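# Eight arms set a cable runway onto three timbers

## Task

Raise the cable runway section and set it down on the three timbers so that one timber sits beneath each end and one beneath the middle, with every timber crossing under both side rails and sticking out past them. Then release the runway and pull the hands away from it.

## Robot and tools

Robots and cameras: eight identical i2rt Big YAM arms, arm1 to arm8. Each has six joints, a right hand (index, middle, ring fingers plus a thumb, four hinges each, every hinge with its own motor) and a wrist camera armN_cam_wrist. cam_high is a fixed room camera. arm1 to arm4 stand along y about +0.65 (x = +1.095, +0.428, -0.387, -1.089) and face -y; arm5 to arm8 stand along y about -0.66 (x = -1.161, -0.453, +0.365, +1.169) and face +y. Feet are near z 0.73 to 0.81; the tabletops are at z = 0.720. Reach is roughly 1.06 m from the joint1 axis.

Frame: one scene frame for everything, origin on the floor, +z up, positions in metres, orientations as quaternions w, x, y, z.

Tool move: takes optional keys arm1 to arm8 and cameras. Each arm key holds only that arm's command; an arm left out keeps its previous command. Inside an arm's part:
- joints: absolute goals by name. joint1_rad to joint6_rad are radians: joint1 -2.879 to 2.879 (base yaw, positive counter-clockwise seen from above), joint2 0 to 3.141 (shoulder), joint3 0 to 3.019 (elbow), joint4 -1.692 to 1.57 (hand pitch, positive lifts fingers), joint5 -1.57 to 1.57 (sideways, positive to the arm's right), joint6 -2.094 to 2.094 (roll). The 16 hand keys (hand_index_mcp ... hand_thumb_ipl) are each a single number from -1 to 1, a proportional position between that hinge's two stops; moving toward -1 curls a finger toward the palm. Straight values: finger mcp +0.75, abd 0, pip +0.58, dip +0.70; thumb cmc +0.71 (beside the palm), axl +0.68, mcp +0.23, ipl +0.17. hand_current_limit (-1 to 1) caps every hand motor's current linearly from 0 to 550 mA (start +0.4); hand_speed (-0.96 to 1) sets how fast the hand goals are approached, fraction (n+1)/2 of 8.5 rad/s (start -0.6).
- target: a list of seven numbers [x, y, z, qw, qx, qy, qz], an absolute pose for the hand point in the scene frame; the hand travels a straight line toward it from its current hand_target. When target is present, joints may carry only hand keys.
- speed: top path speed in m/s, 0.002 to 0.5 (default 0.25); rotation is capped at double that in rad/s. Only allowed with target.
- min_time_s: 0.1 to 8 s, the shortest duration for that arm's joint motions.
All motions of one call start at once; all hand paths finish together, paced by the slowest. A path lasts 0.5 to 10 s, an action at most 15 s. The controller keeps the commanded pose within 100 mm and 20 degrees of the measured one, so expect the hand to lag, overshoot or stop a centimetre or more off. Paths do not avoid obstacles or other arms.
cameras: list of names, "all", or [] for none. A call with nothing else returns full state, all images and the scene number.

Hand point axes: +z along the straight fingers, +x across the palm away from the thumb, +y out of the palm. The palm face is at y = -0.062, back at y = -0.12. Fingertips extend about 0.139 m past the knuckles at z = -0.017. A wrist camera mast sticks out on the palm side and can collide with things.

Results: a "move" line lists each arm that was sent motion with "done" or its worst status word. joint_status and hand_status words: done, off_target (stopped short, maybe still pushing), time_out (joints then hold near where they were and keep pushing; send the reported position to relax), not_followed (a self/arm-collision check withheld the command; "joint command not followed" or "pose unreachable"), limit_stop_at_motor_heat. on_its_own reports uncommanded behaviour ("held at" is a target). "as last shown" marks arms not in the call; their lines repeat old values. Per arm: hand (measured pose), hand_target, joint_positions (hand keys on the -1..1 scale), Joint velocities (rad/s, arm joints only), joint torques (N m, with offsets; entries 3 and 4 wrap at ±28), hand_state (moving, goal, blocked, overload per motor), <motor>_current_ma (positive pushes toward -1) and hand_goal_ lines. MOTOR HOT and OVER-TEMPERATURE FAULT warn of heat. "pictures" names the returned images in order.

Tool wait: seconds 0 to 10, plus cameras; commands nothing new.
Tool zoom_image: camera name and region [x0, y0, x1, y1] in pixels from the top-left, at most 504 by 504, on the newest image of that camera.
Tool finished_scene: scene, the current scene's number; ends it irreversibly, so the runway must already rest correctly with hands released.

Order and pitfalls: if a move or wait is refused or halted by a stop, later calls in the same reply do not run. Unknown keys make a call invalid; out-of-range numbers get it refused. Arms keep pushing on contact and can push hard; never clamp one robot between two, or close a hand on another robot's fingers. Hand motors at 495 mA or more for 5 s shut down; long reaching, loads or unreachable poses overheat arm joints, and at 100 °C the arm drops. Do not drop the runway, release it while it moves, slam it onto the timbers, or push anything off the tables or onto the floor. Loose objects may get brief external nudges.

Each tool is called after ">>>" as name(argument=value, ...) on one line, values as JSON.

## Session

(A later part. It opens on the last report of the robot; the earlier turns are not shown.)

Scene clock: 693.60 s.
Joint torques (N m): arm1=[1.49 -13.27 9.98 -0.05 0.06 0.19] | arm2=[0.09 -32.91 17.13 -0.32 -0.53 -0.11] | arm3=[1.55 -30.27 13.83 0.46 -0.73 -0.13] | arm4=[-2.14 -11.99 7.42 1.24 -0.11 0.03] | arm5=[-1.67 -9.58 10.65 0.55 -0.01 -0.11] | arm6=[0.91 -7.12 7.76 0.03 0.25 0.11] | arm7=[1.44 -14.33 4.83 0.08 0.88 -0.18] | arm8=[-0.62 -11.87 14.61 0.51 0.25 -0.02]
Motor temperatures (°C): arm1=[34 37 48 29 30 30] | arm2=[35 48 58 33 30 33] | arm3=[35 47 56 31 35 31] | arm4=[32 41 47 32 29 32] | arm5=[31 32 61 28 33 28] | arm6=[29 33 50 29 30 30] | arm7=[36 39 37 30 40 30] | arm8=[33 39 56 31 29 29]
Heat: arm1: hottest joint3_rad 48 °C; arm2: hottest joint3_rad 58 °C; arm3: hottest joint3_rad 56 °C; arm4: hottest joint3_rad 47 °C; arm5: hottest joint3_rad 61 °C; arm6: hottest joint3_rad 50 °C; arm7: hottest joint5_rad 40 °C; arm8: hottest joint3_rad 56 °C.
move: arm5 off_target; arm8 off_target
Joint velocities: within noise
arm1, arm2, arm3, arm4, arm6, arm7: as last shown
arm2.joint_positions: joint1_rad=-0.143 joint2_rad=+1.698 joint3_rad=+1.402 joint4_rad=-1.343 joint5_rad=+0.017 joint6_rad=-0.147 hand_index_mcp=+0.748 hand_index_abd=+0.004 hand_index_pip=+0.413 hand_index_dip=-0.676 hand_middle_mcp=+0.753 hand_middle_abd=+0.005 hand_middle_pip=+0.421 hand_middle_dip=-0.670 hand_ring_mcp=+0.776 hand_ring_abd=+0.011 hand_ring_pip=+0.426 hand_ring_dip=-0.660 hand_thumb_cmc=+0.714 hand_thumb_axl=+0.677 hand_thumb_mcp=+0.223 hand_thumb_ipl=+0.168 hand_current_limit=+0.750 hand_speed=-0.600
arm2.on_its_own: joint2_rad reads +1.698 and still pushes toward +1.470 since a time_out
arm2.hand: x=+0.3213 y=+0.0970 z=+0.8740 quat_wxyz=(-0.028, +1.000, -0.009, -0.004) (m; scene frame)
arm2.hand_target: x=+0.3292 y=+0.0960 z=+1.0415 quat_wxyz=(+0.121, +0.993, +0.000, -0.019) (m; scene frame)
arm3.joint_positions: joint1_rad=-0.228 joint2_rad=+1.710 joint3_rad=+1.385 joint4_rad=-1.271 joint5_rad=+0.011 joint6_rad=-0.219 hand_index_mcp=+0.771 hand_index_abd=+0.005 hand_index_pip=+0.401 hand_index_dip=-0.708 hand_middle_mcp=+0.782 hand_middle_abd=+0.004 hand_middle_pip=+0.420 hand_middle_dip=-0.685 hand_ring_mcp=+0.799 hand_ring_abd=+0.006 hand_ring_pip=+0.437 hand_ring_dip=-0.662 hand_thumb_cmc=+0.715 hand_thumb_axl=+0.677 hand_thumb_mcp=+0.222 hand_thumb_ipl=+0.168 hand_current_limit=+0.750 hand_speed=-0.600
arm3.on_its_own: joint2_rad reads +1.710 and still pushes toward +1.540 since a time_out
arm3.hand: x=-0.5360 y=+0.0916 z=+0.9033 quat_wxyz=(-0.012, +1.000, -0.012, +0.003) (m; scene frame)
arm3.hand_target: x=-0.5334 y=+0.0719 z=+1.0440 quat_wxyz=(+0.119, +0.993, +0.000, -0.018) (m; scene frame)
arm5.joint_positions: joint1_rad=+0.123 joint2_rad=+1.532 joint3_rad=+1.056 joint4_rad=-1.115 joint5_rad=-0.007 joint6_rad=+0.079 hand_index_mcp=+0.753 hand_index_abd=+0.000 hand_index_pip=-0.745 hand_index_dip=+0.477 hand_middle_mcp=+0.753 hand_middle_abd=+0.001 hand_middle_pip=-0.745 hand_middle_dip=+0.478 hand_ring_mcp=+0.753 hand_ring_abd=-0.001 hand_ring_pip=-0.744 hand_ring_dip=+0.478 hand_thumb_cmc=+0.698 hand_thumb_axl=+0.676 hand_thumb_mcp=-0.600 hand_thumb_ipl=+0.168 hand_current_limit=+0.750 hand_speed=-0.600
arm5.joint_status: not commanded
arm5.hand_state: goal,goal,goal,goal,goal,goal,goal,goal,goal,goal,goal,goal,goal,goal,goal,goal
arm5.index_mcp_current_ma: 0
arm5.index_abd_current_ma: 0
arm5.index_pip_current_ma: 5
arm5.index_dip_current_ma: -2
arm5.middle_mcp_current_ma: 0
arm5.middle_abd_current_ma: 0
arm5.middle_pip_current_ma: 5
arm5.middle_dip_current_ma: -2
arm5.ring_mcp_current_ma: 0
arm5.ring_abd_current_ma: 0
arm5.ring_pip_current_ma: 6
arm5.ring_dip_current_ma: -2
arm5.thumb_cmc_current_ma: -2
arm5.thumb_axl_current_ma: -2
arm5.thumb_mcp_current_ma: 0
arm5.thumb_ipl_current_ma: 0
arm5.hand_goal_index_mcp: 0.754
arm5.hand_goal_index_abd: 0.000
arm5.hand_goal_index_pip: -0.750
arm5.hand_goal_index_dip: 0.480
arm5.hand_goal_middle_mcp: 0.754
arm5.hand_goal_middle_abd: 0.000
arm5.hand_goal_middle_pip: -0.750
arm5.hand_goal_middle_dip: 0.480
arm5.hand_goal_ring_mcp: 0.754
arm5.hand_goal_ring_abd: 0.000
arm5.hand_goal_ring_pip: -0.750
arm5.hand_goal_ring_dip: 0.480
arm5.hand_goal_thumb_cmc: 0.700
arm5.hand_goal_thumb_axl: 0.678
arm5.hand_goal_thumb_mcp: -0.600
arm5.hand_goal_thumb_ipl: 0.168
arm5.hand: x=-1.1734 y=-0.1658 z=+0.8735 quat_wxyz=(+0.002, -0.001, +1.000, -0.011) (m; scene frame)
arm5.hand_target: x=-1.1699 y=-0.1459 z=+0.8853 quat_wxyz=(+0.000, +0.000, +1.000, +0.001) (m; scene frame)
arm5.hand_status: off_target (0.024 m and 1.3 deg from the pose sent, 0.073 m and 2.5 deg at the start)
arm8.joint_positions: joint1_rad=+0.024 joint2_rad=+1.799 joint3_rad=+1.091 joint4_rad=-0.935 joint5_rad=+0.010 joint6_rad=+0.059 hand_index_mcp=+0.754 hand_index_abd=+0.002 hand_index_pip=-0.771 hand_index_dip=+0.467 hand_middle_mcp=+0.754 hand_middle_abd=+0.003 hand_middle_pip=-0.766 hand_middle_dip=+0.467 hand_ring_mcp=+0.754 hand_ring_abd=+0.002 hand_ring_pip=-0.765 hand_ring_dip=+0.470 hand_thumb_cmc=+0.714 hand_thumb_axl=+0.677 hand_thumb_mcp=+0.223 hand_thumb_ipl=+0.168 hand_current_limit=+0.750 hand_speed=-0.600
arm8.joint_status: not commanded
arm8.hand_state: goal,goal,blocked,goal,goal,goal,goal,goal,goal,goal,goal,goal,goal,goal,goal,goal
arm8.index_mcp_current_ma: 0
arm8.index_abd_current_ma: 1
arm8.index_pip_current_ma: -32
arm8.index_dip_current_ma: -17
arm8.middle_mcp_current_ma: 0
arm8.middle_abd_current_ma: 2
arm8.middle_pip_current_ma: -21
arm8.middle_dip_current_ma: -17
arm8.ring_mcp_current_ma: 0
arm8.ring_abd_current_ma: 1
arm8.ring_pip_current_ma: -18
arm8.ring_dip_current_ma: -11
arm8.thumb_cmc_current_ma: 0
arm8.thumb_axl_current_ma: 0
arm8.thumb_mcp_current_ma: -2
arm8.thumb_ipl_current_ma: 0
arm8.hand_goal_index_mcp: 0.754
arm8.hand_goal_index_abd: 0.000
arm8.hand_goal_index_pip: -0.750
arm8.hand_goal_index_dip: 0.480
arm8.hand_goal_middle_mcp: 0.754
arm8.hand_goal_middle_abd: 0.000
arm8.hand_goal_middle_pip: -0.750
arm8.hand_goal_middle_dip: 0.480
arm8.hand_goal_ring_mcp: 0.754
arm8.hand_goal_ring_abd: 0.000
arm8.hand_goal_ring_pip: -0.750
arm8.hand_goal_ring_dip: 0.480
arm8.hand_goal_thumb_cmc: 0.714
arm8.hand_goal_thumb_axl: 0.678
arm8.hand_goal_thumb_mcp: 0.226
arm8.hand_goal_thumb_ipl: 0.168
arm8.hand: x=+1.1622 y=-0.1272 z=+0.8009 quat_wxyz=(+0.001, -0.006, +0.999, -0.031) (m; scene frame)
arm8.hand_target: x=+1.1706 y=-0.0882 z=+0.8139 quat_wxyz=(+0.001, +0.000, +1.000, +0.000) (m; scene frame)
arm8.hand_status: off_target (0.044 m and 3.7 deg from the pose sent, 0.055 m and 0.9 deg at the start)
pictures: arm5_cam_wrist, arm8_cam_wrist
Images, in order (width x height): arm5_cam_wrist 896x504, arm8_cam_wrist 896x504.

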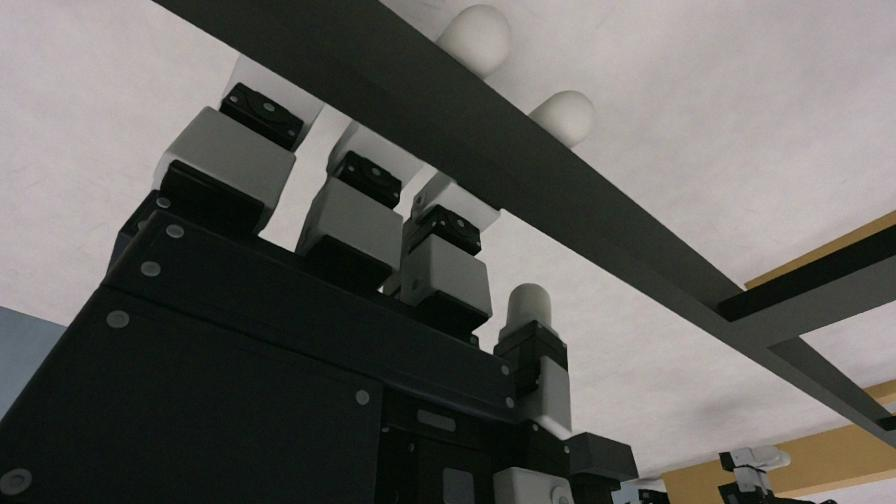

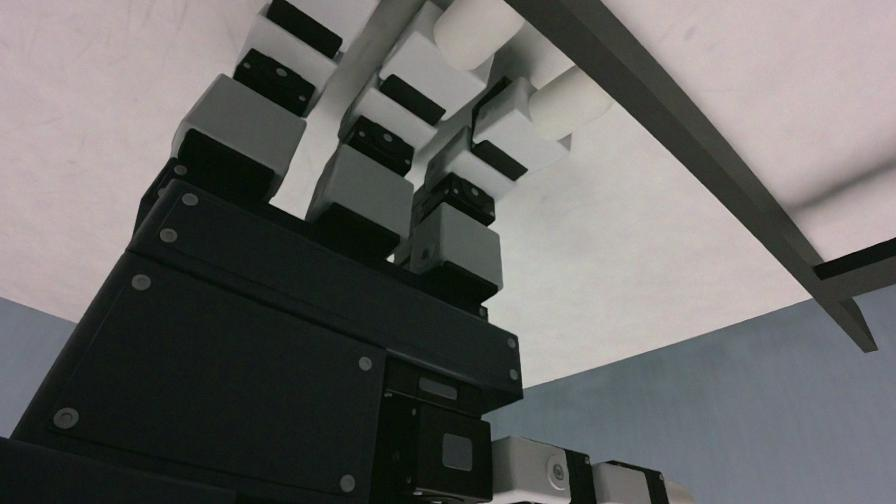

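>>> move(arm8={"target":[1.17,-0.135,0.785,0,0,1,0],"speed":0.08})

>>> move(arm8={"target":[1.17,-0.07,0.785,0,0,1,0],"speed":0.08}, arm5={"target":[-1.17,-0.115,0.885,0,0,1,0],"speed":0.08}, cameras=["arm8_cam_wrist","arm5_cam_wrist"])

Scene clock: 695.53 s.
Joint torques (N m): arm1=[1.85 -13.33 9.99 -0.06 0.07 0.22] | arm2=[-0.03 -32.97 17.03 -0.31 -0.56 -0.12] | arm3=[1.67 -30.33 13.83 0.44 -0.73 -0.14] | arm4=[-2.08 -11.99 7.41 1.22 -0.11 0.04] | arm5=[-1.55 -9.23 10.8 0.47 0.05 -0.08] | arm6=[0.97 -7.06 7.8 0.03 0.24 0.11] | arm7=[1.49 -14.45 4.83 0.08 0.9 -0.19] | arm8=[0.03 -14.45 5.75 1.01 0.17 0.05]
Motor temperatures (°C): arm1=[34 37 48 29 30 30] | arm2=[35 48 58 33 30 33] | arm3=[35 48 56 31 35 31] | arm4=[32 41 47 32 29 32] | arm5=[31 32 60 28 33 28] | arm6=[29 33 50 29 30 30] | arm7=[36 39 37 30 39 30] | arm8=[33 39 56 31 29 29]
Heat: arm1: hottest joint3_rad 48 °C; arm2: hottest joint3_rad 58 °C; arm3: hottest joint3_rad 56 °C; arm4: hottest joint3_rad 47 °C; arm5: hottest joint3_rad 60 °C; arm6: hottest joint3_rad 50 °C; arm7: hottest joint2_rad 39 °C; arm8: hottest joint3_rad 56 °C.
move: arm8 done
Joint velocities: within noise
arm1.joint_positions: joint1_rad=+0.212 joint2_rad=+1.633 joint3_rad=+1.289 joint4_rad=-1.254 joint5_rad=+0.002 joint6_rad=+0.237 hand_index_mcp=+0.752 hand_index_abd=-0.003 hand_index_pip=+0.573 hand_index_dip=-0.577 hand_middle_mcp=+0.751 hand_middle_abd=-0.003 hand_middle_pip=+0.574 hand_middle_dip=-0.577 hand_ring_mcp=+0.752 hand_ring_abd=-0.003 hand_ring_pip=+0.574 hand_ring_dip=-0.577 hand_thumb_cmc=+0.714 hand_thumb_axl=+0.677 hand_thumb_mcp=+0.222 hand_thumb_ipl=+0.168 hand_current_limit=+0.400 hand_speed=-0.600
arm1.joint_status: not commanded
arm1.hand_state: goal,goal,goal,goal,goal,goal,goal,goal,goal,goal,goal,goal,goal,goal,goal,goal
arm1.index_mcp_current_ma: -5
arm1.index_abd_current_ma: -6
arm1.index_pip_current_ma: -5
arm1.index_dip_current_ma: 7
arm1.middle_mcp_current_ma: -5
arm1.middle_abd_current_ma: -5
arm1.middle_pip_current_ma: -5
arm1.middle_dip_current_ma: 7
arm1.ring_mcp_current_ma: -5
arm1.ring_abd_current_ma: -5
arm1.ring_pip_current_ma: -4
arm1.ring_dip_current_ma: 6
arm1.thumb_cmc_current_ma: -1
arm1.thumb_axl_current_ma: -1
arm1.thumb_mcp_current_ma: -12
arm1.thumb_ipl_current_ma: -1
arm1.hand_goal_index_mcp: 0.754
arm1.hand_goal_index_abd: 0.000
arm1.hand_goal_index_pip: 0.576
arm1.hand_goal_index_dip: -0.580
arm1.hand_goal_middle_mcp: 0.754
arm1.hand_goal_middle_abd: 0.000
arm1.hand_goal_middle_pip: 0.576
arm1.hand_goal_middle_dip: -0.580
arm1.hand_goal_ring_mcp: 0.754
arm1.hand_goal_ring_abd: 0.000
arm1.hand_goal_ring_pip: 0.576
arm1.hand_goal_ring_dip: -0.580
arm1.hand_goal_thumb_cmc: 0.714
arm1.hand_goal_thumb_axl: 0.678
arm1.hand_goal_thumb_mcp: 0.226
arm1.hand_goal_thumb_ipl: 0.168
arm1.hand: x=+1.1831 y=+0.1107 z=+0.9349 quat_wxyz=(-0.014, +1.000, +0.002, -0.003) (m; scene frame)
arm1.hand_target: x=+1.1898 y=+0.1005 z=+0.9500 quat_wxyz=(+0.000, +1.000, +0.000, +0.000) (m; scene frame)
arm1.hand_status: not commanded
arm2, arm3, arm5, arm6, arm7: as last shown
arm2.on_its_own: joint2_rad reads +1.698 and still pushes toward +1.470 since a time_out
arm2.hand: x=+0.3213 y=+0.0970 z=+0.8742 quat_wxyz=(-0.028, +1.000, -0.009, -0.004) (m; scene frame)
arm2.hand_target: x=+0.3292 y=+0.0961 z=+1.0416 quat_wxyz=(+0.121, +0.993, +0.000, -0.019) (m; scene frame)
arm3.ring_pip_current_ma: 136
arm3.on_its_own: joint2_rad reads +1.710 and still pushes toward +1.540 since a time_out
arm3.hand: x=-0.5361 y=+0.0916 z=+0.9035 quat_wxyz=(-0.012, +1.000, -0.012, +0.003) (m; scene frame)
arm3.hand_target: x=-0.5334 y=+0.0720 z=+1.0441 quat_wxyz=(+0.119, +0.993, +0.000, -0.018) (m; scene frame)
arm4.joint_positions: joint1_rad=-0.141 joint2_rad=+1.779 joint3_rad=+1.470 joint4_rad=-1.344 joint5_rad=-0.014 joint6_rad=-0.116 hand_index_mcp=+0.720 hand_index_abd=+0.003 hand_index_pip=+0.363 hand_index_dip=-0.746 hand_middle_mcp=+0.721 hand_middle_abd=+0.003 hand_middle_pip=+0.363 hand_middle_dip=-0.747 hand_ring_mcp=+0.718 hand_ring_abd=-0.001 hand_ring_pip=+0.364 hand_ring_dip=-0.747 hand_thumb_cmc=+0.714 hand_thumb_axl=+0.677 hand_thumb_mcp=+0.222 hand_thumb_ipl=+0.168 hand_current_limit=+0.750 hand_speed=-0.600
arm4.joint_status: not commanded
arm4.hand_state: goal,goal,goal,goal,goal,goal,goal,goal,goal,goal,goal,goal,goal,goal,goal,goal
arm4.index_mcp_current_ma: 0
arm4.index_abd_current_ma: 1
arm4.index_pip_current_ma: 2
arm4.index_dip_current_ma: 2
arm4.middle_mcp_current_ma: 0
arm4.middle_abd_current_ma: 1
arm4.middle_pip_current_ma: 2
arm4.middle_dip_current_ma: 2
arm4.ring_mcp_current_ma: -1
arm4.ring_abd_current_ma: 0
arm4.ring_pip_current_ma: 2
arm4.ring_dip_current_ma: 2
arm4.thumb_cmc_current_ma: 0
arm4.thumb_axl_current_ma: 0
arm4.thumb_mcp_current_ma: -3
arm4.thumb_ipl_current_ma: 0
arm4.hand_goal_index_mcp: 0.720
arm4.hand_goal_index_abd: 0.000
arm4.hand_goal_index_pip: 0.360
arm4.hand_goal_index_dip: -0.750
arm4.hand_goal_middle_mcp: 0.720
arm4.hand_goal_middle_abd: 0.000
arm4.hand_goal_middle_pip: 0.360
arm4.hand_goal_middle_dip: -0.750
arm4.hand_goal_ring_mcp: 0.720
arm4.hand_goal_ring_abd: 0.000
arm4.hand_goal_ring_pip: 0.360
arm4.hand_goal_ring_dip: -0.750
arm4.hand_goal_thumb_cmc: 0.714
arm4.hand_goal_thumb_axl: 0.678
arm4.hand_goal_thumb_mcp: 0.226
arm4.hand_goal_thumb_ipl: 0.168
arm4.hand: x=-1.1619 y=+0.0522 z=+0.8481 quat_wxyz=(-0.039, +0.999, +0.004, +0.006) (m; scene frame)
arm4.hand_target: x=-1.1645 y=+0.0458 z=+0.8411 quat_wxyz=(-0.037, +0.999, -0.001, +0.008) (m; scene frame)
arm4.hand_status: not commanded
arm8.joint_positions: joint1_rad=+0.024 joint2_rad=+1.793 joint3_rad=+1.019 joint4_rad=-0.812 joint5_rad=+0.010 joint6_rad=+0.059 hand_index_mcp=+0.752 hand_index_abd=+0.002 hand_index_pip=-0.752 hand_index_dip=+0.478 hand_middle_mcp=+0.750 hand_middle_abd=+0.002 hand_middle_pip=-0.754 hand_middle_dip=+0.477 hand_ring_mcp=+0.749 hand_ring_abd=+0.001 hand_ring_pip=-0.758 hand_ring_dip=+0.478 hand_thumb_cmc=+0.714 hand_thumb_axl=+0.677 hand_thumb_mcp=+0.223 hand_thumb_ipl=+0.168 hand_current_limit=+0.750 hand_speed=-0.600
arm8.joint_status: not commanded
arm8.hand_state: goal,goal,goal,goal,goal,goal,goal,goal,goal,goal,goal,goal,goal,goal,goal,goal
arm8.index_mcp_current_ma: -1
arm8.index_abd_current_ma: 1
arm8.index_pip_current_ma: -1
arm8.index_dip_current_ma: -1
arm8.middle_mcp_current_ma: -3
arm8.middle_abd_current_ma: 1
arm8.middle_pip_current_ma: -3
arm8.middle_dip_current_ma: -2
arm8.ring_mcp_current_ma: -5
arm8.ring_abd_current_ma: 0
arm8.ring_pip_current_ma: -7
arm8.ring_dip_current_ma: -1
arm8.thumb_cmc_current_ma: 0
arm8.thumb_axl_current_ma: 0
arm8.thumb_mcp_current_ma: -2
arm8.thumb_ipl_current_ma: 0
arm8.hand_goal_index_mcp: 0.754
arm8.hand_goal_index_abd: 0.000
arm8.hand_goal_index_pip: -0.750
arm8.hand_goal_index_dip: 0.480
arm8.hand_goal_middle_mcp: 0.754
arm8.hand_goal_middle_abd: 0.000
arm8.hand_goal_middle_pip: -0.750
arm8.hand_goal_middle_dip: 0.480
arm8.hand_goal_ring_mcp: 0.754
arm8.hand_goal_ring_abd: 0.000
arm8.hand_goal_ring_pip: -0.750
arm8.hand_goal_ring_dip: 0.480
arm8.hand_goal_thumb_cmc: 0.714
arm8.hand_goal_thumb_axl: 0.678
arm8.hand_goal_thumb_mcp: 0.226
arm8.hand_goal_thumb_ipl: 0.168
arm8.hand: x=+1.1624 y=-0.1319 z=+0.7872 quat_wxyz=(-0.001, -0.005, +1.000, -0.003) (m; scene frame)
arm8.hand_target: x=+1.1700 y=-0.1351 z=+0.7850 quat_wxyz=(+0.000, +0.000, +1.000, +0.000) (m; scene frame)
arm8.hand_status: done (0.008 m and 0.7 deg from the pose sent, 0.019 m and 3.7 deg at the start)
pictures: none

Scene clock: 697.00 s.
Joint torques (N m): arm1=[1.79 -13.45 10.04 -0.03 0.07 0.21] | arm2=[0.26 -33.08 17.1 -0.2 -0.53 -0.08] | arm3=[1.67 -30.21 13.87 0.47 -0.74 -0.14] | arm4=[-2.14 -12.04 7.42 1.18 -0.11 0.04] | arm5=[-1.38 -10.4 10.81 0.51 0.07 -0.08] | arm6=[0.97 -7.12 7.76 0.06 0.24 0.11] | arm7=[1.38 -14.33 4.82 0.12 0.89 -0.19] | arm8=[-0.09 -10.34 15.73 1.68 0.25 0.06]
Motor temperatures (°C): arm1=[34 37 48 29 30 30] | arm2=[35 48 58 33 30 33] | arm3=[35 48 56 31 35 31] | arm4=[32 41 48 32 29 32] | arm5=[31 32 60 28 32 28] | arm6=[29 33 50 29 30 30] | arm7=[36 39 37 30 39 30] | arm8=[33 39 56 31 29 29]
Heat: arm1: hottest joint3_rad 48 °C; arm2: hottest joint3_rad 58 °C; arm3: hottest joint3_rad 56 °C; arm4: hottest joint3_rad 48 °C; arm5: hottest joint3_rad 60 °C; arm6: hottest joint3_rad 50 °C; arm7: hottest joint2_rad 39 °C; arm8: hottest joint3_rad 56 °C.
move: arm5 off_target; arm8 off_target
Joint velocities: within noise
arm1, arm2, arm3, arm4: as last shown
arm2.joint_positions: joint1_rad=-0.143 joint2_rad=+1.696 joint3_rad=+1.402 joint4_rad=-1.344 joint5_rad=+0.017 joint6_rad=-0.147 hand_index_mcp=+0.748 hand_index_abd=+0.004 hand_index_pip=+0.413 hand_index_dip=-0.676 hand_middle_mcp=+0.753 hand_middle_abd=+0.005 hand_middle_pip=+0.421 hand_middle_dip=-0.670 hand_ring_mcp=+0.777 hand_ring_abd=+0.011 hand_ring_pip=+0.426 hand_ring_dip=-0.660 hand_thumb_cmc=+0.714 hand_thumb_axl=+0.677 hand_thumb_mcp=+0.223 hand_thumb_ipl=+0.168 hand_current_limit=+0.750 hand_speed=-0.600
arm2.middle_mcp_current_ma: 73
arm2.ring_mcp_current_ma: 155
arm2.on_its_own: joint2_rad reads +1.696 and still pushes toward +1.470 since a time_out
arm2.hand: x=+0.3213 y=+0.0973 z=+0.8750 quat_wxyz=(-0.028, +1.000, -0.009, -0.004) (m; scene frame)
arm2.hand_target: x=+0.3292 y=+0.0960 z=+1.0415 quat_wxyz=(+0.121, +0.993, +0.000, -0.019) (m; scene frame)
arm3.joint_positions: joint1_rad=-0.228 joint2_rad=+1.707 joint3_rad=+1.385 joint4_rad=-1.271 joint5_rad=+0.011 joint6_rad=-0.219 hand_index_mcp=+0.771 hand_index_abd=+0.005 hand_index_pip=+0.401 hand_index_dip=-0.708 hand_middle_mcp=+0.782 hand_middle_abd=+0.004 hand_middle_pip=+0.420 hand_middle_dip=-0.685 hand_ring_mcp=+0.799 hand_ring_abd=+0.006 hand_ring_pip=+0.437 hand_ring_dip=-0.662 hand_thumb_cmc=+0.715 hand_thumb_axl=+0.677 hand_thumb_mcp=+0.222 hand_thumb_ipl=+0.168 hand_current_limit=+0.750 hand_speed=-0.600
arm3.on_its_own: joint2_rad reads +1.707 and still pushes toward +1.540 since a time_out
arm3.hand: x=-0.5361 y=+0.0916 z=+0.9050 quat_wxyz=(-0.011, +1.000, -0.012, +0.003) (m; scene frame)
arm4.joint_positions: joint1_rad=-0.141 joint2_rad=+1.779 joint3_rad=+1.470 joint4_rad=-1.342 joint5_rad=-0.014 joint6_rad=-0.116 hand_index_mcp=+0.720 hand_index_abd=+0.003 hand_index_pip=+0.363 hand_index_dip=-0.746 hand_middle_mcp=+0.721 hand_middle_abd=+0.003 hand_middle_pip=+0.363 hand_middle_dip=-0.747 hand_ring_mcp=+0.718 hand_ring_abd=-0.001 hand_ring_pip=+0.364 hand_ring_dip=-0.747 hand_thumb_cmc=+0.714 hand_thumb_axl=+0.677 hand_thumb_mcp=+0.222 hand_thumb_ipl=+0.168 hand_current_limit=+0.750 hand_speed=-0.600
arm4.hand: x=-1.1619 y=+0.0518 z=+0.8482 quat_wxyz=(-0.038, +0.999, +0.004, +0.006) (m; scene frame)
arm5.joint_positions: joint1_rad=+0.119 joint2_rad=+1.603 joint3_rad=+1.144 joint4_rad=-1.131 joint5_rad=-0.007 joint6_rad=+0.075 hand_index_mcp=+0.753 hand_index_abd=+0.000 hand_index_pip=-0.745 hand_index_dip=+0.477 hand_middle_mcp=+0.753 hand_middle_abd=+0.001 hand_middle_pip=-0.745 hand_middle_dip=+0.478 hand_ring_mcp=+0.753 hand_ring_abd=-0.001 hand_ring_pip=-0.744 hand_ring_dip=+0.478 hand_thumb_cmc=+0.698 hand_thumb_axl=+0.676 hand_thumb_mcp=-0.600 hand_thumb_ipl=+0.168 hand_current_limit=+0.750 hand_speed=-0.600
arm5.joint_status: not commanded
arm5.hand_state: goal,goal,goal,goal,goal,goal,goal,goal,goal,goal,goal,goal,goal,goal,goal,goal
arm5.index_mcp_current_ma: 0
arm5.index_abd_current_ma: 0
arm5.index_pip_current_ma: 5
arm5.index_dip_current_ma: -2
arm5.middle_mcp_current_ma: 0
arm5.middle_abd_current_ma: 0
arm5.middle_pip_current_ma: 5
arm5.middle_dip_current_ma: -2
arm5.ring_mcp_current_ma: 0
arm5.ring_abd_current_ma: 0
arm5.ring_pip_current_ma: 6
arm5.ring_dip_current_ma: -2
arm5.thumb_cmc_current_ma: -2
arm5.thumb_axl_current_ma: -2
arm5.thumb_mcp_current_ma: 0
arm5.thumb_ipl_current_ma: 0
arm5.hand_goal_index_mcp: 0.754
arm5.hand_goal_index_abd: 0.000
arm5.hand_goal_index_pip: -0.750
arm5.hand_goal_index_dip: 0.480
arm5.hand_goal_middle_mcp: 0.754
arm5.hand_goal_middle_abd: 0.000
arm5.hand_goal_middle_pip: -0.750
arm5.hand_goal_middle_dip: 0.480
arm5.hand_goal_ring_mcp: 0.754
arm5.hand_goal_ring_abd: 0.000
arm5.hand_goal_ring_pip: -0.750
arm5.hand_goal_ring_dip: 0.480
arm5.hand_goal_thumb_cmc: 0.700
arm5.hand_goal_thumb_axl: 0.678
arm5.hand_goal_thumb_mcp: -0.600
arm5.hand_goal_thumb_ipl: 0.168
arm5.hand: x=-1.1738 y=-0.1358 z=+0.8744 quat_wxyz=(+0.002, -0.001, +1.000, -0.011) (m; scene frame)
arm5.hand_target: x=-1.1698 y=-0.1160 z=+0.8851 quat_wxyz=(+0.000, +0.000, +1.000, +0.000) (m; scene frame)
arm5.hand_status: off_target (0.024 m and 1.3 deg from the pose sent, 0.052 m and 1.3 deg at the start)
arm6.joint_positions: joint1_rad=+0.184 joint2_rad=+1.226 joint3_rad=+0.822 joint4_rad=-1.179 joint5_rad=-0.001 joint6_rad=+0.211 hand_index_mcp=+0.786 hand_index_abd=+0.002 hand_index_pip=+0.434 hand_index_dip=-0.512 hand_middle_mcp=+0.790 hand_middle_abd=+0.002 hand_middle_pip=+0.434 hand_middle_dip=-0.512 hand_ring_mcp=-0.728 hand_ring_abd=+0.003 hand_ring_pip=+0.999 hand_ring_dip=+0.503 hand_thumb_cmc=+0.713 hand_thumb_axl=+0.677 hand_thumb_mcp=+0.223 hand_thumb_ipl=+0.168 hand_current_limit=+0.750 hand_speed=-0.600
arm6.joint_status: not commanded
arm6.hand_state: goal,goal,goal,goal,goal,goal,goal,goal,blocked,goal,overload,goal,goal,goal,goal,goal
arm6.index_mcp_current_ma: -6
arm6.index_abd_current_ma: 2
arm6.index_pip_current_ma: -3
arm6.index_dip_current_ma: -3
arm6.middle_mcp_current_ma: 0
arm6.middle_abd_current_ma: 2
arm6.middle_pip_current_ma: -3
arm6.middle_dip_current_ma: -3
arm6.ring_mcp_current_ma: 59
arm6.ring_abd_current_ma: 4
arm6.ring_pip_current_ma: 0
arm6.ring_dip_current_ma: 5
arm6.thumb_cmc_current_ma: -1
arm6.thumb_axl_current_ma: -1
arm6.thumb_mcp_current_ma: -7
arm6.thumb_ipl_current_ma: 0
arm6.hand_goal_index_mcp: 0.790
arm6.hand_goal_index_abd: 0.000
arm6.hand_goal_index_pip: 0.436
arm6.hand_goal_index_dip: -0.510
arm6.hand_goal_middle_mcp: 0.790
arm6.hand_goal_middle_abd: 0.000
arm6.hand_goal_middle_pip: 0.436
arm6.hand_goal_middle_dip: -0.510
arm6.hand_goal_ring_mcp: -0.750
arm6.hand_goal_ring_abd: 0.000
arm6.hand_goal_ring_pip: 0.576
arm6.hand_goal_ring_dip: 0.500
arm6.hand_goal_thumb_cmc: 0.714
arm6.hand_goal_thumb_axl: 0.678
arm6.hand_goal_thumb_mcp: 0.226
arm6.hand_goal_thumb_ipl: 0.168
arm6.hand: x=-0.4936 y=-0.2761 z=+0.8979 quat_wxyz=(-0.001, +0.000, +1.000, -0.001) (m; scene frame)
arm6.hand_target: x=-0.4950 y=-0.2799 z=+0.9000 quat_wxyz=(+0.000, +0.000, +1.000, +0.000) (m; scene frame)
arm6.hand_status: not commanded
arm7.joint_positions: joint1_rad=+1.803 joint2_rad=+1.787 joint3_rad=+1.021 joint4_rad=-0.795 joint5_rad=-0.015 joint6_rad=+1.579 hand_index_mcp=-0.668 hand_index_abd=+0.003 hand_index_pip=-0.307 hand_index_dip=-0.003 hand_middle_mcp=-0.694 hand_middle_abd=+0.002 hand_middle_pip=-0.302 hand_middle_dip=-0.003 hand_ring_mcp=-0.685 hand_ring_abd=+0.000 hand_ring_pip=-0.297 hand_ring_dip=-0.003 hand_thumb_cmc=+0.700 hand_thumb_axl=+0.677 hand_thumb_mcp=-0.600 hand_thumb_ipl=+0.168 hand_current_limit=+0.750 hand_speed=-0.600
arm7.joint_status: not commanded
arm7.hand_state: blocked,goal,goal,goal,goal,goal,goal,goal,goal,goal,goal,goal,goal,goal,goal,goal
arm7.index_mcp_current_ma: 114
arm7.index_abd_current_ma: 5
arm7.index_pip_current_ma: -18
arm7.index_dip_current_ma: -6
arm7.middle_mcp_current_ma: 16
arm7.middle_abd_current_ma: 4
arm7.middle_pip_current_ma: -4
arm7.middle_dip_current_ma: -6
arm7.ring_mcp_current_ma: 45
arm7.ring_abd_current_ma: 1
arm7.ring_pip_current_ma: 5
arm7.ring_dip_current_ma: -5
arm7.thumb_cmc_current_ma: 1
arm7.thumb_axl_current_ma: -2
arm7.thumb_mcp_current_ma: 1
arm7.thumb_ipl_current_ma: -1
arm7.hand_goal_index_mcp: -0.700
arm7.hand_goal_index_abd: 0.000
arm7.hand_goal_index_pip: -0.300
arm7.hand_goal_index_dip: 0.000
arm7.hand_goal_middle_mcp: -0.700
arm7.hand_goal_middle_abd: 0.000
arm7.hand_goal_middle_pip: -0.300
arm7.hand_goal_middle_dip: 0.000
arm7.hand_goal_ring_mcp: -0.700
arm7.hand_goal_ring_abd: 0.000
arm7.hand_goal_ring_pip: -0.300
arm7.hand_goal_ring_dip: 0.000
arm7.hand_goal_thumb_cmc: 0.700
arm7.hand_goal_thumb_axl: 0.678
arm7.hand_goal_thumb_mcp: -0.600
arm7.hand_goal_thumb_ipl: 0.168
arm7.hand: x=-0.0666 y=-0.6496 z=+0.7702 quat_wxyz=(-0.004, -0.095, +0.995, -0.009) (m; scene frame)
arm7.hand_target: x=-0.0613 y=-0.6440 z=+0.7673 quat_wxyz=(+0.007, -0.105, +0.994, +0.000) (m; scene frame)
arm7.hand_status: not commanded
arm8.joint_positions: joint1_rad=+0.023 joint2_rad=+1.842 joint3_rad=+1.102 joint4_rad=-0.920 joint5_rad=+0.010 joint6_rad=+0.055 hand_index_mcp=+0.758 hand_index_abd=-0.001 hand_index_pip=-0.779 hand_index_dip=+0.466 hand_middle_mcp=+0.754 hand_middle_abd=-0.002 hand_middle_pip=-0.781 hand_middle_dip=+0.468 hand_ring_mcp=+0.752 hand_ring_abd=-0.003 hand_ring_pip=-0.785 hand_ring_dip=+0.472 hand_thumb_cmc=+0.714 hand_thumb_axl=+0.677 hand_thumb_mcp=+0.223 hand_thumb_ipl=+0.168 hand_current_limit=+0.750 hand_speed=-0.600
arm8.joint_status: not commanded
arm8.hand_state: goal,goal,blocked,goal,goal,goal,blocked,goal,goal,goal,blocked,goal,goal,goal,goal,goal
arm8.index_mcp_current_ma: 3
arm8.index_abd_current_ma: 0
arm8.index_pip_current_ma: -50
arm8.index_dip_current_ma: -17
arm8.middle_mcp_current_ma: 0
arm8.middle_abd_current_ma: -1
arm8.middle_pip_current_ma: -55
arm8.middle_dip_current_ma: -14
arm8.ring_mcp_current_ma: -1
arm8.ring_abd_current_ma: -2
arm8.ring_pip_current_ma: -66
arm8.ring_dip_current_ma: -8
arm8.thumb_cmc_current_ma: 0
arm8.thumb_axl_current_ma: 0
arm8.thumb_mcp_current_ma: -2
arm8.thumb_ipl_current_ma: 0
arm8.hand_goal_index_mcp: 0.754
arm8.hand_goal_index_abd: 0.000
arm8.hand_goal_index_pip: -0.750
arm8.hand_goal_index_dip: 0.480
arm8.hand_goal_middle_mcp: 0.754
arm8.hand_goal_middle_abd: 0.000
arm8.hand_goal_middle_pip: -0.750
arm8.hand_goal_middle_dip: 0.480
arm8.hand_goal_ring_mcp: 0.754
arm8.hand_goal_ring_abd: 0.000
arm8.hand_goal_ring_pip: -0.750
arm8.hand_goal_ring_dip: 0.480
arm8.hand_goal_thumb_cmc: 0.714
arm8.hand_goal_thumb_axl: 0.678
arm8.hand_goal_thumb_mcp: 0.226
arm8.hand_goal_thumb_ipl: 0.168
arm8.hand: x=+1.1623 y=-0.1241 z=+0.7840 quat_wxyz=(+0.002, -0.007, +0.999, -0.040) (m; scene frame)
arm8.hand_target: x=+1.1705 y=-0.0753 z=+0.7884 quat_wxyz=(+0.001, +0.000, +1.000, +0.000) (m; scene frame)
arm8.hand_status: off_target (0.055 m and 4.6 deg from the pose sent, 0.062 m and 0.7 deg at the start)
pictures: arm5_cam_wrist, arm8_cam_wrist
Images, in order (width x height): arm5_cam_wrist 896x504, arm8_cam_wrist 896x504.

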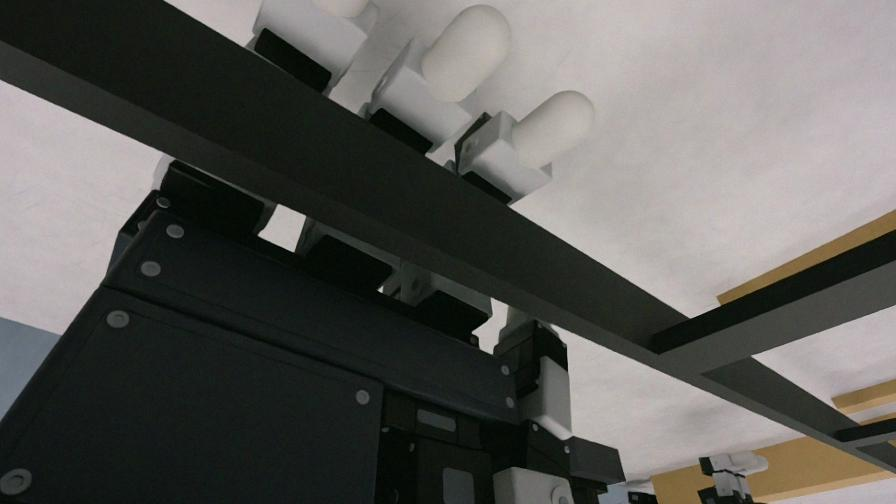

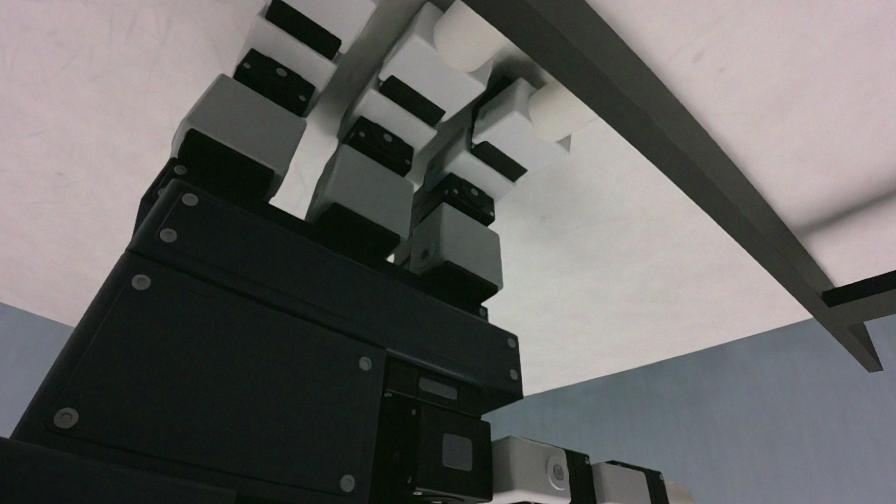

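>>> move(arm8={"target":[1.17,-0.19,0.80,0,0,1,0],"speed":0.15})

>>> move(arm8={"target":[1.17,-0.22,0.90,0,0,1,0],"speed":0.2})

>>> move(arm8={"joints":{"hand_index_mcp":0.804,"hand_middle_mcp":0.804,"hand_ring_mcp":0.804,"hand_index_pip":0.436,"hand_middle_pip":0.436,"hand_ring_pip":0.436,"hand_index_dip":-0.51,"hand_middle_dip":-0.51,"hand_ring_dip":-0.51}})

>>> move(arm8={"target":[1.17,-0.19,0.806,0,0,1,0],"speed":0.12}, cameras=["arm8_cam_wrist"])

Scene clock: 699.50 s.
Joint torques (N m): arm1=[1.85 -13.27 10.07 -0.2 0.06 0.2] | arm2=[0.38 -33.03 17.17 -0.38 -0.48 -0.11] | arm3=[1.67 -30.27 13.86 0.5 -0.74 -0.13] | arm4=[-2.2 -11.99 7.42 1.2 -0.11 0.04] | arm5=[-1.32 -10.58 10.84 0.54 0 -0.13] | arm6=[0.85 -7.06 7.77 0.05 0.24 0.11] | arm7=[1.49 -14.39 4.85 0.05 0.88 -0.18] | arm8=[0.38 -12.57 6.08 0.57 0.12 0.23]
Motor temperatures (°C): arm1=[34 37 48 29 30 30] | arm2=[35 49 58 33 30 33] | arm3=[35 47 56 31 35 31] | arm4=[32 41 48 32 29 32] | arm5=[31 32 60 28 32 28] | arm6=[29 33 50 29 30 30] | arm7=[36 40 37 30 39 30] | arm8=[33 39 56 31 29 29]
Heat: arm1: hottest joint3_rad 48 °C; arm2: hottest joint3_rad 58 °C; arm3: hottest joint3_rad 56 °C; arm4: hottest joint3_rad 48 °C; arm5: hottest joint3_rad 60 °C; arm6: hottest joint3_rad 50 °C; arm7: hottest joint2_rad 40 °C; arm8: hottest joint3_rad 56 °C.
move: arm8 done
Joint velocities: within noise
arm1, arm2, arm3, arm4, arm5, arm6, arm7: as last shown
arm2.on_its_own: joint2_rad reads +1.696 and still pushes toward +1.470 since a time_out
arm3.on_its_own: joint2_rad reads +1.707 and still pushes toward +1.540 since a time_out
arm5.hand_target: x=-1.1698 y=-0.1160 z=+0.8852 quat_wxyz=(+0.000, +0.000, +1.000, +0.000) (m; scene frame)
arm8.joint_positions: joint1_rad=+0.023 joint2_rad=+1.664 joint3_rad=+0.861 joint4_rad=-0.800 joint5_rad=+0.010 joint6_rad=+0.056 hand_index_mcp=+0.757 hand_index_abd=-0.001 hand_index_pip=-0.750 hand_index_dip=+0.478 hand_middle_mcp=+0.754 hand_middle_abd=-0.002 hand_middle_pip=-0.750 hand_middle_dip=+0.477 hand_ring_mcp=+0.753 hand_ring_abd=-0.003 hand_ring_pip=-0.750 hand_ring_dip=+0.478 hand_thumb_cmc=+0.714 hand_thumb_axl=+0.677 hand_thumb_mcp=+0.223 hand_thumb_ipl=+0.168 hand_current_limit=+0.750 hand_speed=-0.600
arm8.joint_status: not commanded
arm8.hand_state: goal,goal,goal,goal,goal,goal,goal,goal,goal,goal,goal,goal,goal,goal,goal,goal
arm8.index_mcp_current_ma: 2
arm8.index_abd_current_ma: 0
arm8.index_pip_current_ma: 0
arm8.index_dip_current_ma: -1
arm8.middle_mcp_current_ma: 0
arm8.middle_abd_current_ma: -1
arm8.middle_pip_current_ma: 0
arm8.middle_dip_current_ma: -2
arm8.ring_mcp_current_ma: 0
arm8.ring_abd_current_ma: -2
arm8.ring_pip_current_ma: 0
arm8.ring_dip_current_ma: -1
arm8.thumb_cmc_current_ma: 0
arm8.thumb_axl_current_ma: 0
arm8.thumb_mcp_current_ma: -2
arm8.thumb_ipl_current_ma: 0
arm8.hand_goal_index_mcp: 0.754
arm8.hand_goal_index_abd: 0.000
arm8.hand_goal_index_pip: -0.750
arm8.hand_goal_index_dip: 0.480
arm8.hand_goal_middle_mcp: 0.754
arm8.hand_goal_middle_abd: 0.000
arm8.hand_goal_middle_pip: -0.750
arm8.hand_goal_middle_dip: 0.480
arm8.hand_goal_ring_mcp: 0.754
arm8.hand_goal_ring_abd: 0.000
arm8.hand_goal_ring_pip: -0.750
arm8.hand_goal_ring_dip: 0.480
arm8.hand_goal_thumb_cmc: 0.714
arm8.hand_goal_thumb_axl: 0.678
arm8.hand_goal_thumb_mcp: 0.226
arm8.hand_goal_thumb_ipl: 0.168
arm8.hand: x=+1.1671 y=-0.1905 z=+0.7939 quat_wxyz=(+0.000, -0.006, +1.000, -0.011) (m; scene frame)
arm8.hand_target: x=+1.1699 y=-0.1900 z=+0.7999 quat_wxyz=(+0.000, +0.000, +1.000, +0.000) (m; scene frame)
arm8.hand_status: done (0.007 m and 1.5 deg from the pose sent, 0.068 m and 4.6 deg at the start)
pictures: none

Scene clock: 700.80 s.
Joint torques (N m): arm1=[1.96 -13.22 10.02 -0.06 0.09 0.22] | arm2=[0.21 -32.91 17.21 -0.44 -0.54 -0.13] | arm3=[1.61 -30.15 13.82 0.49 -0.74 -0.14] | arm4=[-2.14 -11.99 7.42 1.2 -0.11 0.04] | arm5=[0.15 -10.17 10.84 0.34 -0.07 -0.13] | arm6=[0.85 -7.18 7.79 0.05 0.24 0.11] | arm7=[1.55 -14.33 4.85 0.12 0.89 -0.18] | arm8=[0.97 -9.29 10.89 -0.24 0.06 0.17]
Motor temperatures (°C): arm1=[34 37 48 29 30 30] | arm2=[35 49 58 33 30 33] | arm3=[35 47 57 31 35 31] | arm4=[32 41 48 32 29 32] | arm5=[31 32 61 28 32 28] | arm6=[29 33 49 29 30 30] | arm7=[36 40 37 30 38 30] | arm8=[33 39 56 31 29 29]
Heat: arm1: hottest joint3_rad 48 °C; arm2: hottest joint3_rad 58 °C; arm3: hottest joint3_rad 57 °C; arm4: hottest joint3_rad 48 °C; arm5: hottest joint3_rad 61 °C; arm6: hottest joint3_rad 49 °C; arm7: hottest joint2_rad 40 °C; arm8: hottest joint3_rad 56 °C.
move: arm8 off_target
Joint velocities: within noise
arm1, arm2, arm3, arm4, arm5, arm6, arm7: as last shown
arm2.on_its_own: joint2_rad reads +1.696 and still pushes toward +1.470 since a time_out
arm3.on_its_own: joint2_rad reads +1.707 and still pushes toward +1.540 since a time_out
arm8.joint_positions: joint1_rad=+0.023 joint2_rad=+1.403 joint3_rad=+0.860 joint4_rad=-1.063 joint5_rad=+0.010 joint6_rad=+0.065 hand_index_mcp=+0.757 hand_index_abd=-0.001 hand_index_pip=-0.750 hand_index_dip=+0.478 hand_middle_mcp=+0.754 hand_middle_abd=-0.002 hand_middle_pip=-0.750 hand_middle_dip=+0.477 hand_ring_mcp=+0.753 hand_ring_abd=-0.003 hand_ring_pip=-0.750 hand_ring_dip=+0.478 hand_thumb_cmc=+0.714 hand_thumb_axl=+0.677 hand_thumb_mcp=+0.223 hand_thumb_ipl=+0.168 hand_current_limit=+0.750 hand_speed=-0.600
arm8.joint_status: not commanded
arm8.hand_state: goal,goal,goal,goal,goal,goal,goal,goal,goal,goal,goal,goal,goal,goal,goal,goal
arm8.index_mcp_current_ma: 2
arm8.index_abd_current_ma: 0
arm8.index_pip_current_ma: 0
arm8.index_dip_current_ma: -1
arm8.middle_mcp_current_ma: 0
arm8.middle_abd_current_ma: -1
arm8.middle_pip_current_ma: 0
arm8.middle_dip_current_ma: -2
arm8.ring_mcp_current_ma: 0
arm8.ring_abd_current_ma: -2
arm8.ring_pip_current_ma: 0
arm8.ring_dip_current_ma: -1
arm8.thumb_cmc_current_ma: 0
arm8.thumb_axl_current_ma: 0
arm8.thumb_mcp_current_ma: -2
arm8.thumb_ipl_current_ma: 0
arm8.hand_goal_index_mcp: 0.754
arm8.hand_goal_index_abd: 0.000
arm8.hand_goal_index_pip: -0.750
arm8.hand_goal_index_dip: 0.480
arm8.hand_goal_middle_mcp: 0.754
arm8.hand_goal_middle_abd: 0.000
arm8.hand_goal_middle_pip: -0.750
arm8.hand_goal_middle_dip: 0.480
arm8.hand_goal_ring_mcp: 0.754
arm8.hand_goal_ring_abd: 0.000
arm8.hand_goal_ring_pip: -0.750
arm8.hand_goal_ring_dip: 0.480
arm8.hand_goal_thumb_cmc: 0.714
arm8.hand_goal_thumb_axl: 0.678
arm8.hand_goal_thumb_mcp: 0.226
arm8.hand_goal_thumb_ipl: 0.168
arm8.hand: x=+1.1715 y=-0.2298 z=+0.8847 quat_wxyz=(+0.000, -0.002, +1.000, -0.013) (m; scene frame)
arm8.hand_target: x=+1.1699 y=-0.2202 z=+0.9001 quat_wxyz=(+0.000, +0.000, +1.000, +0.000) (m; scene frame)
arm8.hand_status: off_target (0.018 m and 1.5 deg from the pose sent, 0.110 m and 1.5 deg at the start)
pictures: none

Scene clock: 702.10 s.
Joint torques (N m): arm1=[2.02 -13.57 10.03 -0.02 0.05 0.21] | arm2=[-0.79 -32.62 17.09 -0.36 -0.54 -0.09] | arm3=[1.67 -30.39 13.85 0.46 -0.73 -0.14] | arm4=[-2.08 -12.04 7.43 1.17 -0.11 0.03] | arm5=[-1.26 -10.34 10.95 0.28 0 -0.1] | arm6=[0.97 -7.3 7.76 0.06 0.24 0.11] | arm7=[1.44 -14.39 4.83 0.03 0.89 -0.19] | arm8=[0.5 -10.34 11.25 -0.14 0.14 0.14]
Motor temperatures (°C): arm1=[34 37 48 29 30 30] | arm2=[35 49 58 33 30 33] | arm3=[35 47 57 31 35 31] | arm4=[32 41 48 32 29 32] | arm5=[31 33 61 28 32 28] | arm6=[29 33 49 29 30 30] | arm7=[36 40 37 30 38 30] | arm8=[33 39 55 31 29 29]
Heat: arm1: hottest joint3_rad 48 °C; arm2: hottest joint3_rad 58 °C; arm3: hottest joint3_rad 57 °C; arm4: hottest joint3_rad 48 °C; arm5: hottest joint3_rad 61 °C; arm6: hottest joint3_rad 49 °C; arm7: hottest joint2_rad 40 °C; arm8: hottest joint3_rad 55 °C.
move: arm8 done
Joint velocities: within noise
arm1, arm4, arm5, arm6, arm7: as last shown
arm2.joint_positions: joint1_rad=-0.143 joint2_rad=+1.696 joint3_rad=+1.402 joint4_rad=-1.344 joint5_rad=+0.017 joint6_rad=-0.147 hand_index_mcp=+0.748 hand_index_abd=+0.004 hand_index_pip=+0.413 hand_index_dip=-0.676 hand_middle_mcp=+0.753 hand_middle_abd=+0.005 hand_middle_pip=+0.421 hand_middle_dip=-0.670 hand_ring_mcp=+0.777 hand_ring_abd=+0.011 hand_ring_pip=+0.426 hand_ring_dip=-0.660 hand_thumb_cmc=+0.714 hand_thumb_axl=+0.677 hand_thumb_mcp=+0.223 hand_thumb_ipl=+0.168 hand_current_limit=+0.750 hand_speed=-0.600
arm2.joint_status: not commanded
arm2.hand_state: blocked,goal,blocked,blocked,blocked,goal,blocked,blocked,blocked,goal,blocked,blocked,goal,goal,goal,goal
arm2.index_mcp_current_ma: 57
arm2.index_abd_current_ma: 3
arm2.index_pip_current_ma: 128
arm2.index_dip_current_ma: 205
arm2.middle_mcp_current_ma: 73
arm2.middle_abd_current_ma: 4
arm2.middle_pip_current_ma: 155
arm2.middle_dip_current_ma: 231
arm2.ring_mcp_current_ma: 155
arm2.ring_abd_current_ma: 12
arm2.ring_pip_current_ma: 175
arm2.ring_dip_current_ma: 272
arm2.thumb_cmc_current_ma: 0
arm2.thumb_axl_current_ma: 0
arm2.thumb_mcp_current_ma: -3
arm2.thumb_ipl_current_ma: 0
arm2.hand_goal_index_mcp: 0.720
arm2.hand_goal_index_abd: 0.000
arm2.hand_goal_index_pip: 0.360
arm2.hand_goal_index_dip: -0.750
arm2.hand_goal_middle_mcp: 0.720
arm2.hand_goal_middle_abd: 0.000
arm2.hand_goal_middle_pip: 0.360
arm2.hand_goal_middle_dip: -0.750
arm2.hand_goal_ring_mcp: 0.720
arm2.hand_goal_ring_abd: 0.000
arm2.hand_goal_ring_pip: 0.360
arm2.hand_goal_ring_dip: -0.750
arm2.hand_goal_thumb_cmc: 0.714
arm2.hand_goal_thumb_axl: 0.678
arm2.hand_goal_thumb_mcp: 0.226
arm2.hand_goal_thumb_ipl: 0.168
arm2.on_its_own: joint2_rad reads +1.696 and still pushes toward +1.470 since a time_out
arm2.hand: x=+0.3213 y=+0.0973 z=+0.8750 quat_wxyz=(-0.028, +1.000, -0.009, -0.004) (m; scene frame)
arm2.hand_target: x=+0.3292 y=+0.0960 z=+1.0415 quat_wxyz=(+0.121, +0.993, +0.000, -0.019) (m; scene frame)
arm2.hand_status: not commanded
arm3.joint_positions: joint1_rad=-0.228 joint2_rad=+1.707 joint3_rad=+1.385 joint4_rad=-1.271 joint5_rad=+0.011 joint6_rad=-0.219 hand_index_mcp=+0.771 hand_index_abd=+0.005 hand_index_pip=+0.401 hand_index_dip=-0.708 hand_middle_mcp=+0.782 hand_middle_abd=+0.004 hand_middle_pip=+0.420 hand_middle_dip=-0.685 hand_ring_mcp=+0.799 hand_ring_abd=+0.006 hand_ring_pip=+0.437 hand_ring_dip=-0.662 hand_thumb_cmc=+0.715 hand_thumb_axl=+0.677 hand_thumb_mcp=+0.222 hand_thumb_ipl=+0.168 hand_current_limit=+0.750 hand_speed=-0.600
arm3.joint_status: not commanded
arm3.hand_state: blocked,goal,blocked,blocked,blocked,goal,blocked,blocked,blocked,goal,blocked,blocked,goal,goal,goal,goal
arm3.index_mcp_current_ma: 32
arm3.index_abd_current_ma: 1
arm3.index_pip_current_ma: 47
arm3.index_dip_current_ma: 51
arm3.middle_mcp_current_ma: 79
arm3.middle_abd_current_ma: 1
arm3.middle_pip_current_ma: 89
arm3.middle_dip_current_ma: 105
arm3.ring_mcp_current_ma: 97
arm3.ring_abd_current_ma: 1
arm3.ring_pip_current_ma: 136
arm3.ring_dip_current_ma: 173
arm3.thumb_cmc_current_ma: 0
arm3.thumb_axl_current_ma: 0
arm3.thumb_mcp_current_ma: -1
arm3.thumb_ipl_current_ma: 0
arm3.hand_goal_index_mcp: 0.740
arm3.hand_goal_index_abd: 0.000
arm3.hand_goal_index_pip: 0.360
arm3.hand_goal_index_dip: -0.750
arm3.hand_goal_middle_mcp: 0.730
arm3.hand_goal_middle_abd: 0.000
arm3.hand_goal_middle_pip: 0.360
arm3.hand_goal_middle_dip: -0.750
arm3.hand_goal_ring_mcp: 0.740
arm3.hand_goal_ring_abd: 0.000
arm3.hand_goal_ring_pip: 0.360
arm3.hand_goal_ring_dip: -0.750
arm3.hand_goal_thumb_cmc: 0.714
arm3.hand_goal_thumb_axl: 0.678
arm3.hand_goal_thumb_mcp: 0.226
arm3.hand_goal_thumb_ipl: 0.168
arm3.on_its_own: joint2_rad reads +1.707 and still pushes toward +1.540 since a time_out
arm3.hand: x=-0.5361 y=+0.0916 z=+0.9050 quat_wxyz=(-0.011, +1.000, -0.012, +0.003) (m; scene frame)
arm3.hand_target: x=-0.5334 y=+0.0720 z=+1.0441 quat_wxyz=(+0.119, +0.993, +0.000, -0.018) (m; scene frame)
arm3.hand_status: not commanded
arm8.joint_positions: joint1_rad=+0.023 joint2_rad=+1.403 joint3_rad=+0.860 joint4_rad=-1.064 joint5_rad=+0.010 joint6_rad=+0.065 hand_index_mcp=+0.802 hand_index_abd=-0.001 hand_index_pip=+0.433 hand_index_dip=-0.506 hand_middle_mcp=+0.802 hand_middle_abd=-0.002 hand_middle_pip=+0.434 hand_middle_dip=-0.506 hand_ring_mcp=+0.802 hand_ring_abd=-0.003 hand_ring_pip=+0.434 hand_ring_dip=-0.507 hand_thumb_cmc=+0.714 hand_thumb_axl=+0.677 hand_thumb_mcp=+0.223 hand_thumb_ipl=+0.168 hand_current_limit=+0.750 hand_speed=-0.600
arm8.joint_status: all done
arm8.hand_state: goal,goal,goal,goal,goal,goal,goal,goal,goal,goal,goal,goal,goal,goal,goal,goal
arm8.index_mcp_current_ma: -1
arm8.index_abd_current_ma: 0
arm8.index_pip_current_ma: -2
arm8.index_dip_current_ma: 3
arm8.middle_mcp_current_ma: -1
arm8.middle_abd_current_ma: -1
arm8.middle_pip_current_ma: -1
arm8.middle_dip_current_ma: 3
arm8.ring_mcp_current_ma: -1
arm8.ring_abd_current_ma: -2
arm8.ring_pip_current_ma: -1
arm8.ring_dip_current_ma: 2
arm8.thumb_cmc_current_ma: 0
arm8.thumb_axl_current_ma: 0
arm8.thumb_mcp_current_ma: -2
arm8.thumb_ipl_current_ma: 0
arm8.hand_goal_index_mcp: 0.804
arm8.hand_goal_index_abd: 0.000
arm8.hand_goal_index_pip: 0.436
arm8.hand_goal_index_dip: -0.510
arm8.hand_goal_middle_mcp: 0.804
arm8.hand_goal_middle_abd: 0.000
arm8.hand_goal_middle_pip: 0.436
arm8.hand_goal_middle_dip: -0.510
arm8.hand_goal_ring_mcp: 0.804
arm8.hand_goal_ring_abd: 0.000
arm8.hand_goal_ring_pip: 0.436
arm8.hand_goal_ring_dip: -0.510
arm8.hand_goal_thumb_cmc: 0.714
arm8.hand_goal_thumb_axl: 0.678
arm8.hand_goal_thumb_mcp: 0.226
arm8.hand_goal_thumb_ipl: 0.168
arm8.hand: x=+1.1715 y=-0.2300 z=+0.8847 quat_wxyz=(+0.000, -0.002, +1.000, -0.014) (m; scene frame)
arm8.hand_target: x=+1.1699 y=-0.2202 z=+0.9001 quat_wxyz=(+0.000, +0.000, +1.000, +0.000) (m; scene frame)
arm8.hand_status: not commanded
pictures: none

Scene clock: 703.70 s.
Joint torques (N m): arm1=[1.55 -12.86 10.07 -0.01 0.08 0.22] | arm2=[0.09 -32.62 17.05 -0.4 -0.45 -0.09] | arm3=[1.61 -30.21 13.85 0.46 -0.73 -0.13] | arm4=[-2.14 -11.99 7.41 1.17 -0.1 0.03] | arm5=[-0.67 -10.64 11.15 0.28 -0.07 -0.16] | arm6=[0.85 -7.12 7.77 0.01 0.24 0.11] | arm7=[1.49 -14.45 4.86 0.1 0.89 -0.18] | arm8=[0.56 -9.64 6.82 0.72 0.11 0.14]
Motor temperatures (°C): arm1=[34 37 48 29 30 30] | arm2=[35 49 58 33 30 33] | arm3=[35 46 57 31 35 31] | arm4=[32 41 48 32 29 32] | arm5=[31 33 61 28 32 28] | arm6=[29 33 49 29 30 30] | arm7=[36 40 37 30 38 30] | arm8=[33 38 55 31 29 29]
Heat: arm1: hottest joint3_rad 48 °C; arm2: hottest joint3_rad 58 °C; arm3: hottest joint3_rad 57 °C; arm4: hottest joint3_rad 48 °C; arm5: hottest joint3_rad 61 °C; arm6: hottest joint3_rad 49 °C; arm7: hottest joint2_rad 40 °C; arm8: hottest joint3_rad 55 °C.
move: arm8 done
Joint velocities: within noise
arm1, arm2, arm3, arm4, arm5, arm6, arm7: as last shown
arm2.on_its_own: joint2_rad reads +1.696 and still pushes toward +1.470 since a time_out
arm3.on_its_own: joint2_rad reads +1.707 and still pushes toward +1.540 since a time_out
arm8.joint_positions: joint1_rad=+0.023 joint2_rad=+1.613 joint3_rad=+0.860 joint4_rad=-0.818 joint5_rad=+0.010 joint6_rad=+0.065 hand_index_mcp=+0.802 hand_index_abd=-0.001 hand_index_pip=+0.433 hand_index_dip=-0.506 hand_middle_mcp=+0.802 hand_middle_abd=-0.002 hand_middle_pip=+0.434 hand_middle_dip=-0.506 hand_ring_mcp=+0.802 hand_ring_abd=-0.003 hand_ring_pip=+0.434 hand_ring_dip=-0.507 hand_thumb_cmc=+0.714 hand_thumb_axl=+0.677 hand_thumb_mcp=+0.223 hand_thumb_ipl=+0.168 hand_current_limit=+0.750 hand_speed=-0.600
arm8.joint_status: not commanded
arm8.hand_state: goal,goal,goal,goal,goal,goal,goal,goal,goal,goal,goal,goal,goal,goal,goal,goal
arm8.index_mcp_current_ma: -1
arm8.index_abd_current_ma: 0
arm8.index_pip_current_ma: -2
arm8.index_dip_current_ma: 3
arm8.middle_mcp_current_ma: -1
arm8.middle_abd_current_ma: -1
arm8.middle_pip_current_ma: -1
arm8.middle_dip_current_ma: 3
arm8.ring_mcp_current_ma: -1
arm8.ring_abd_current_ma: -2
arm8.ring_pip_current_ma: -1
arm8.ring_dip_current_ma: 2
arm8.thumb_cmc_current_ma: 0
arm8.thumb_axl_current_ma: 0
arm8.thumb_mcp_current_ma: -2
arm8.thumb_ipl_current_ma: 0
arm8.hand_goal_index_mcp: 0.804
arm8.hand_goal_index_abd: 0.000
arm8.hand_goal_index_pip: 0.436
arm8.hand_goal_index_dip: -0.510
arm8.hand_goal_middle_mcp: 0.804
arm8.hand_goal_middle_abd: 0.000
arm8.hand_goal_middle_pip: 0.436
arm8.hand_goal_middle_dip: -0.510
arm8.hand_goal_ring_mcp: 0.804
arm8.hand_goal_ring_abd: 0.000
arm8.hand_goal_ring_pip: 0.436
arm8.hand_goal_ring_dip: -0.510
arm8.hand_goal_thumb_cmc: 0.714
arm8.hand_goal_thumb_axl: 0.678
arm8.hand_goal_thumb_mcp: 0.226
arm8.hand_goal_thumb_ipl: 0.168
arm8.hand: x=+1.1679 y=-0.1889 z=+0.8147 quat_wxyz=(-0.001, -0.002, +1.000, +0.004) (m; scene frame)
arm8.hand_target: x=+1.1699 y=-0.1901 z=+0.8062 quat_wxyz=(+0.000, +0.000, +1.000, +0.000) (m; scene frame)
arm8.hand_status: done (0.009 m and 0.5 deg from the pose sent, 0.088 m and 1.6 deg at the start)
pictures: arm8_cam_wrist
Images, in order (width x height): arm8_cam_wrist 896x504.

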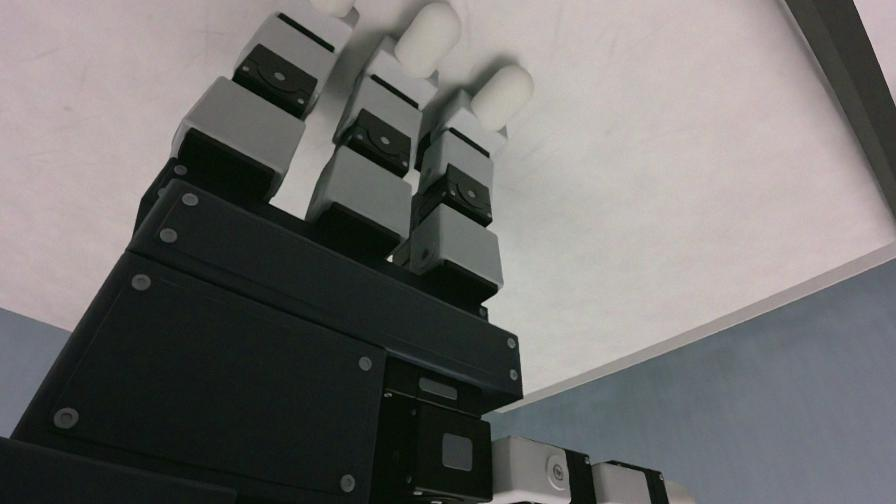

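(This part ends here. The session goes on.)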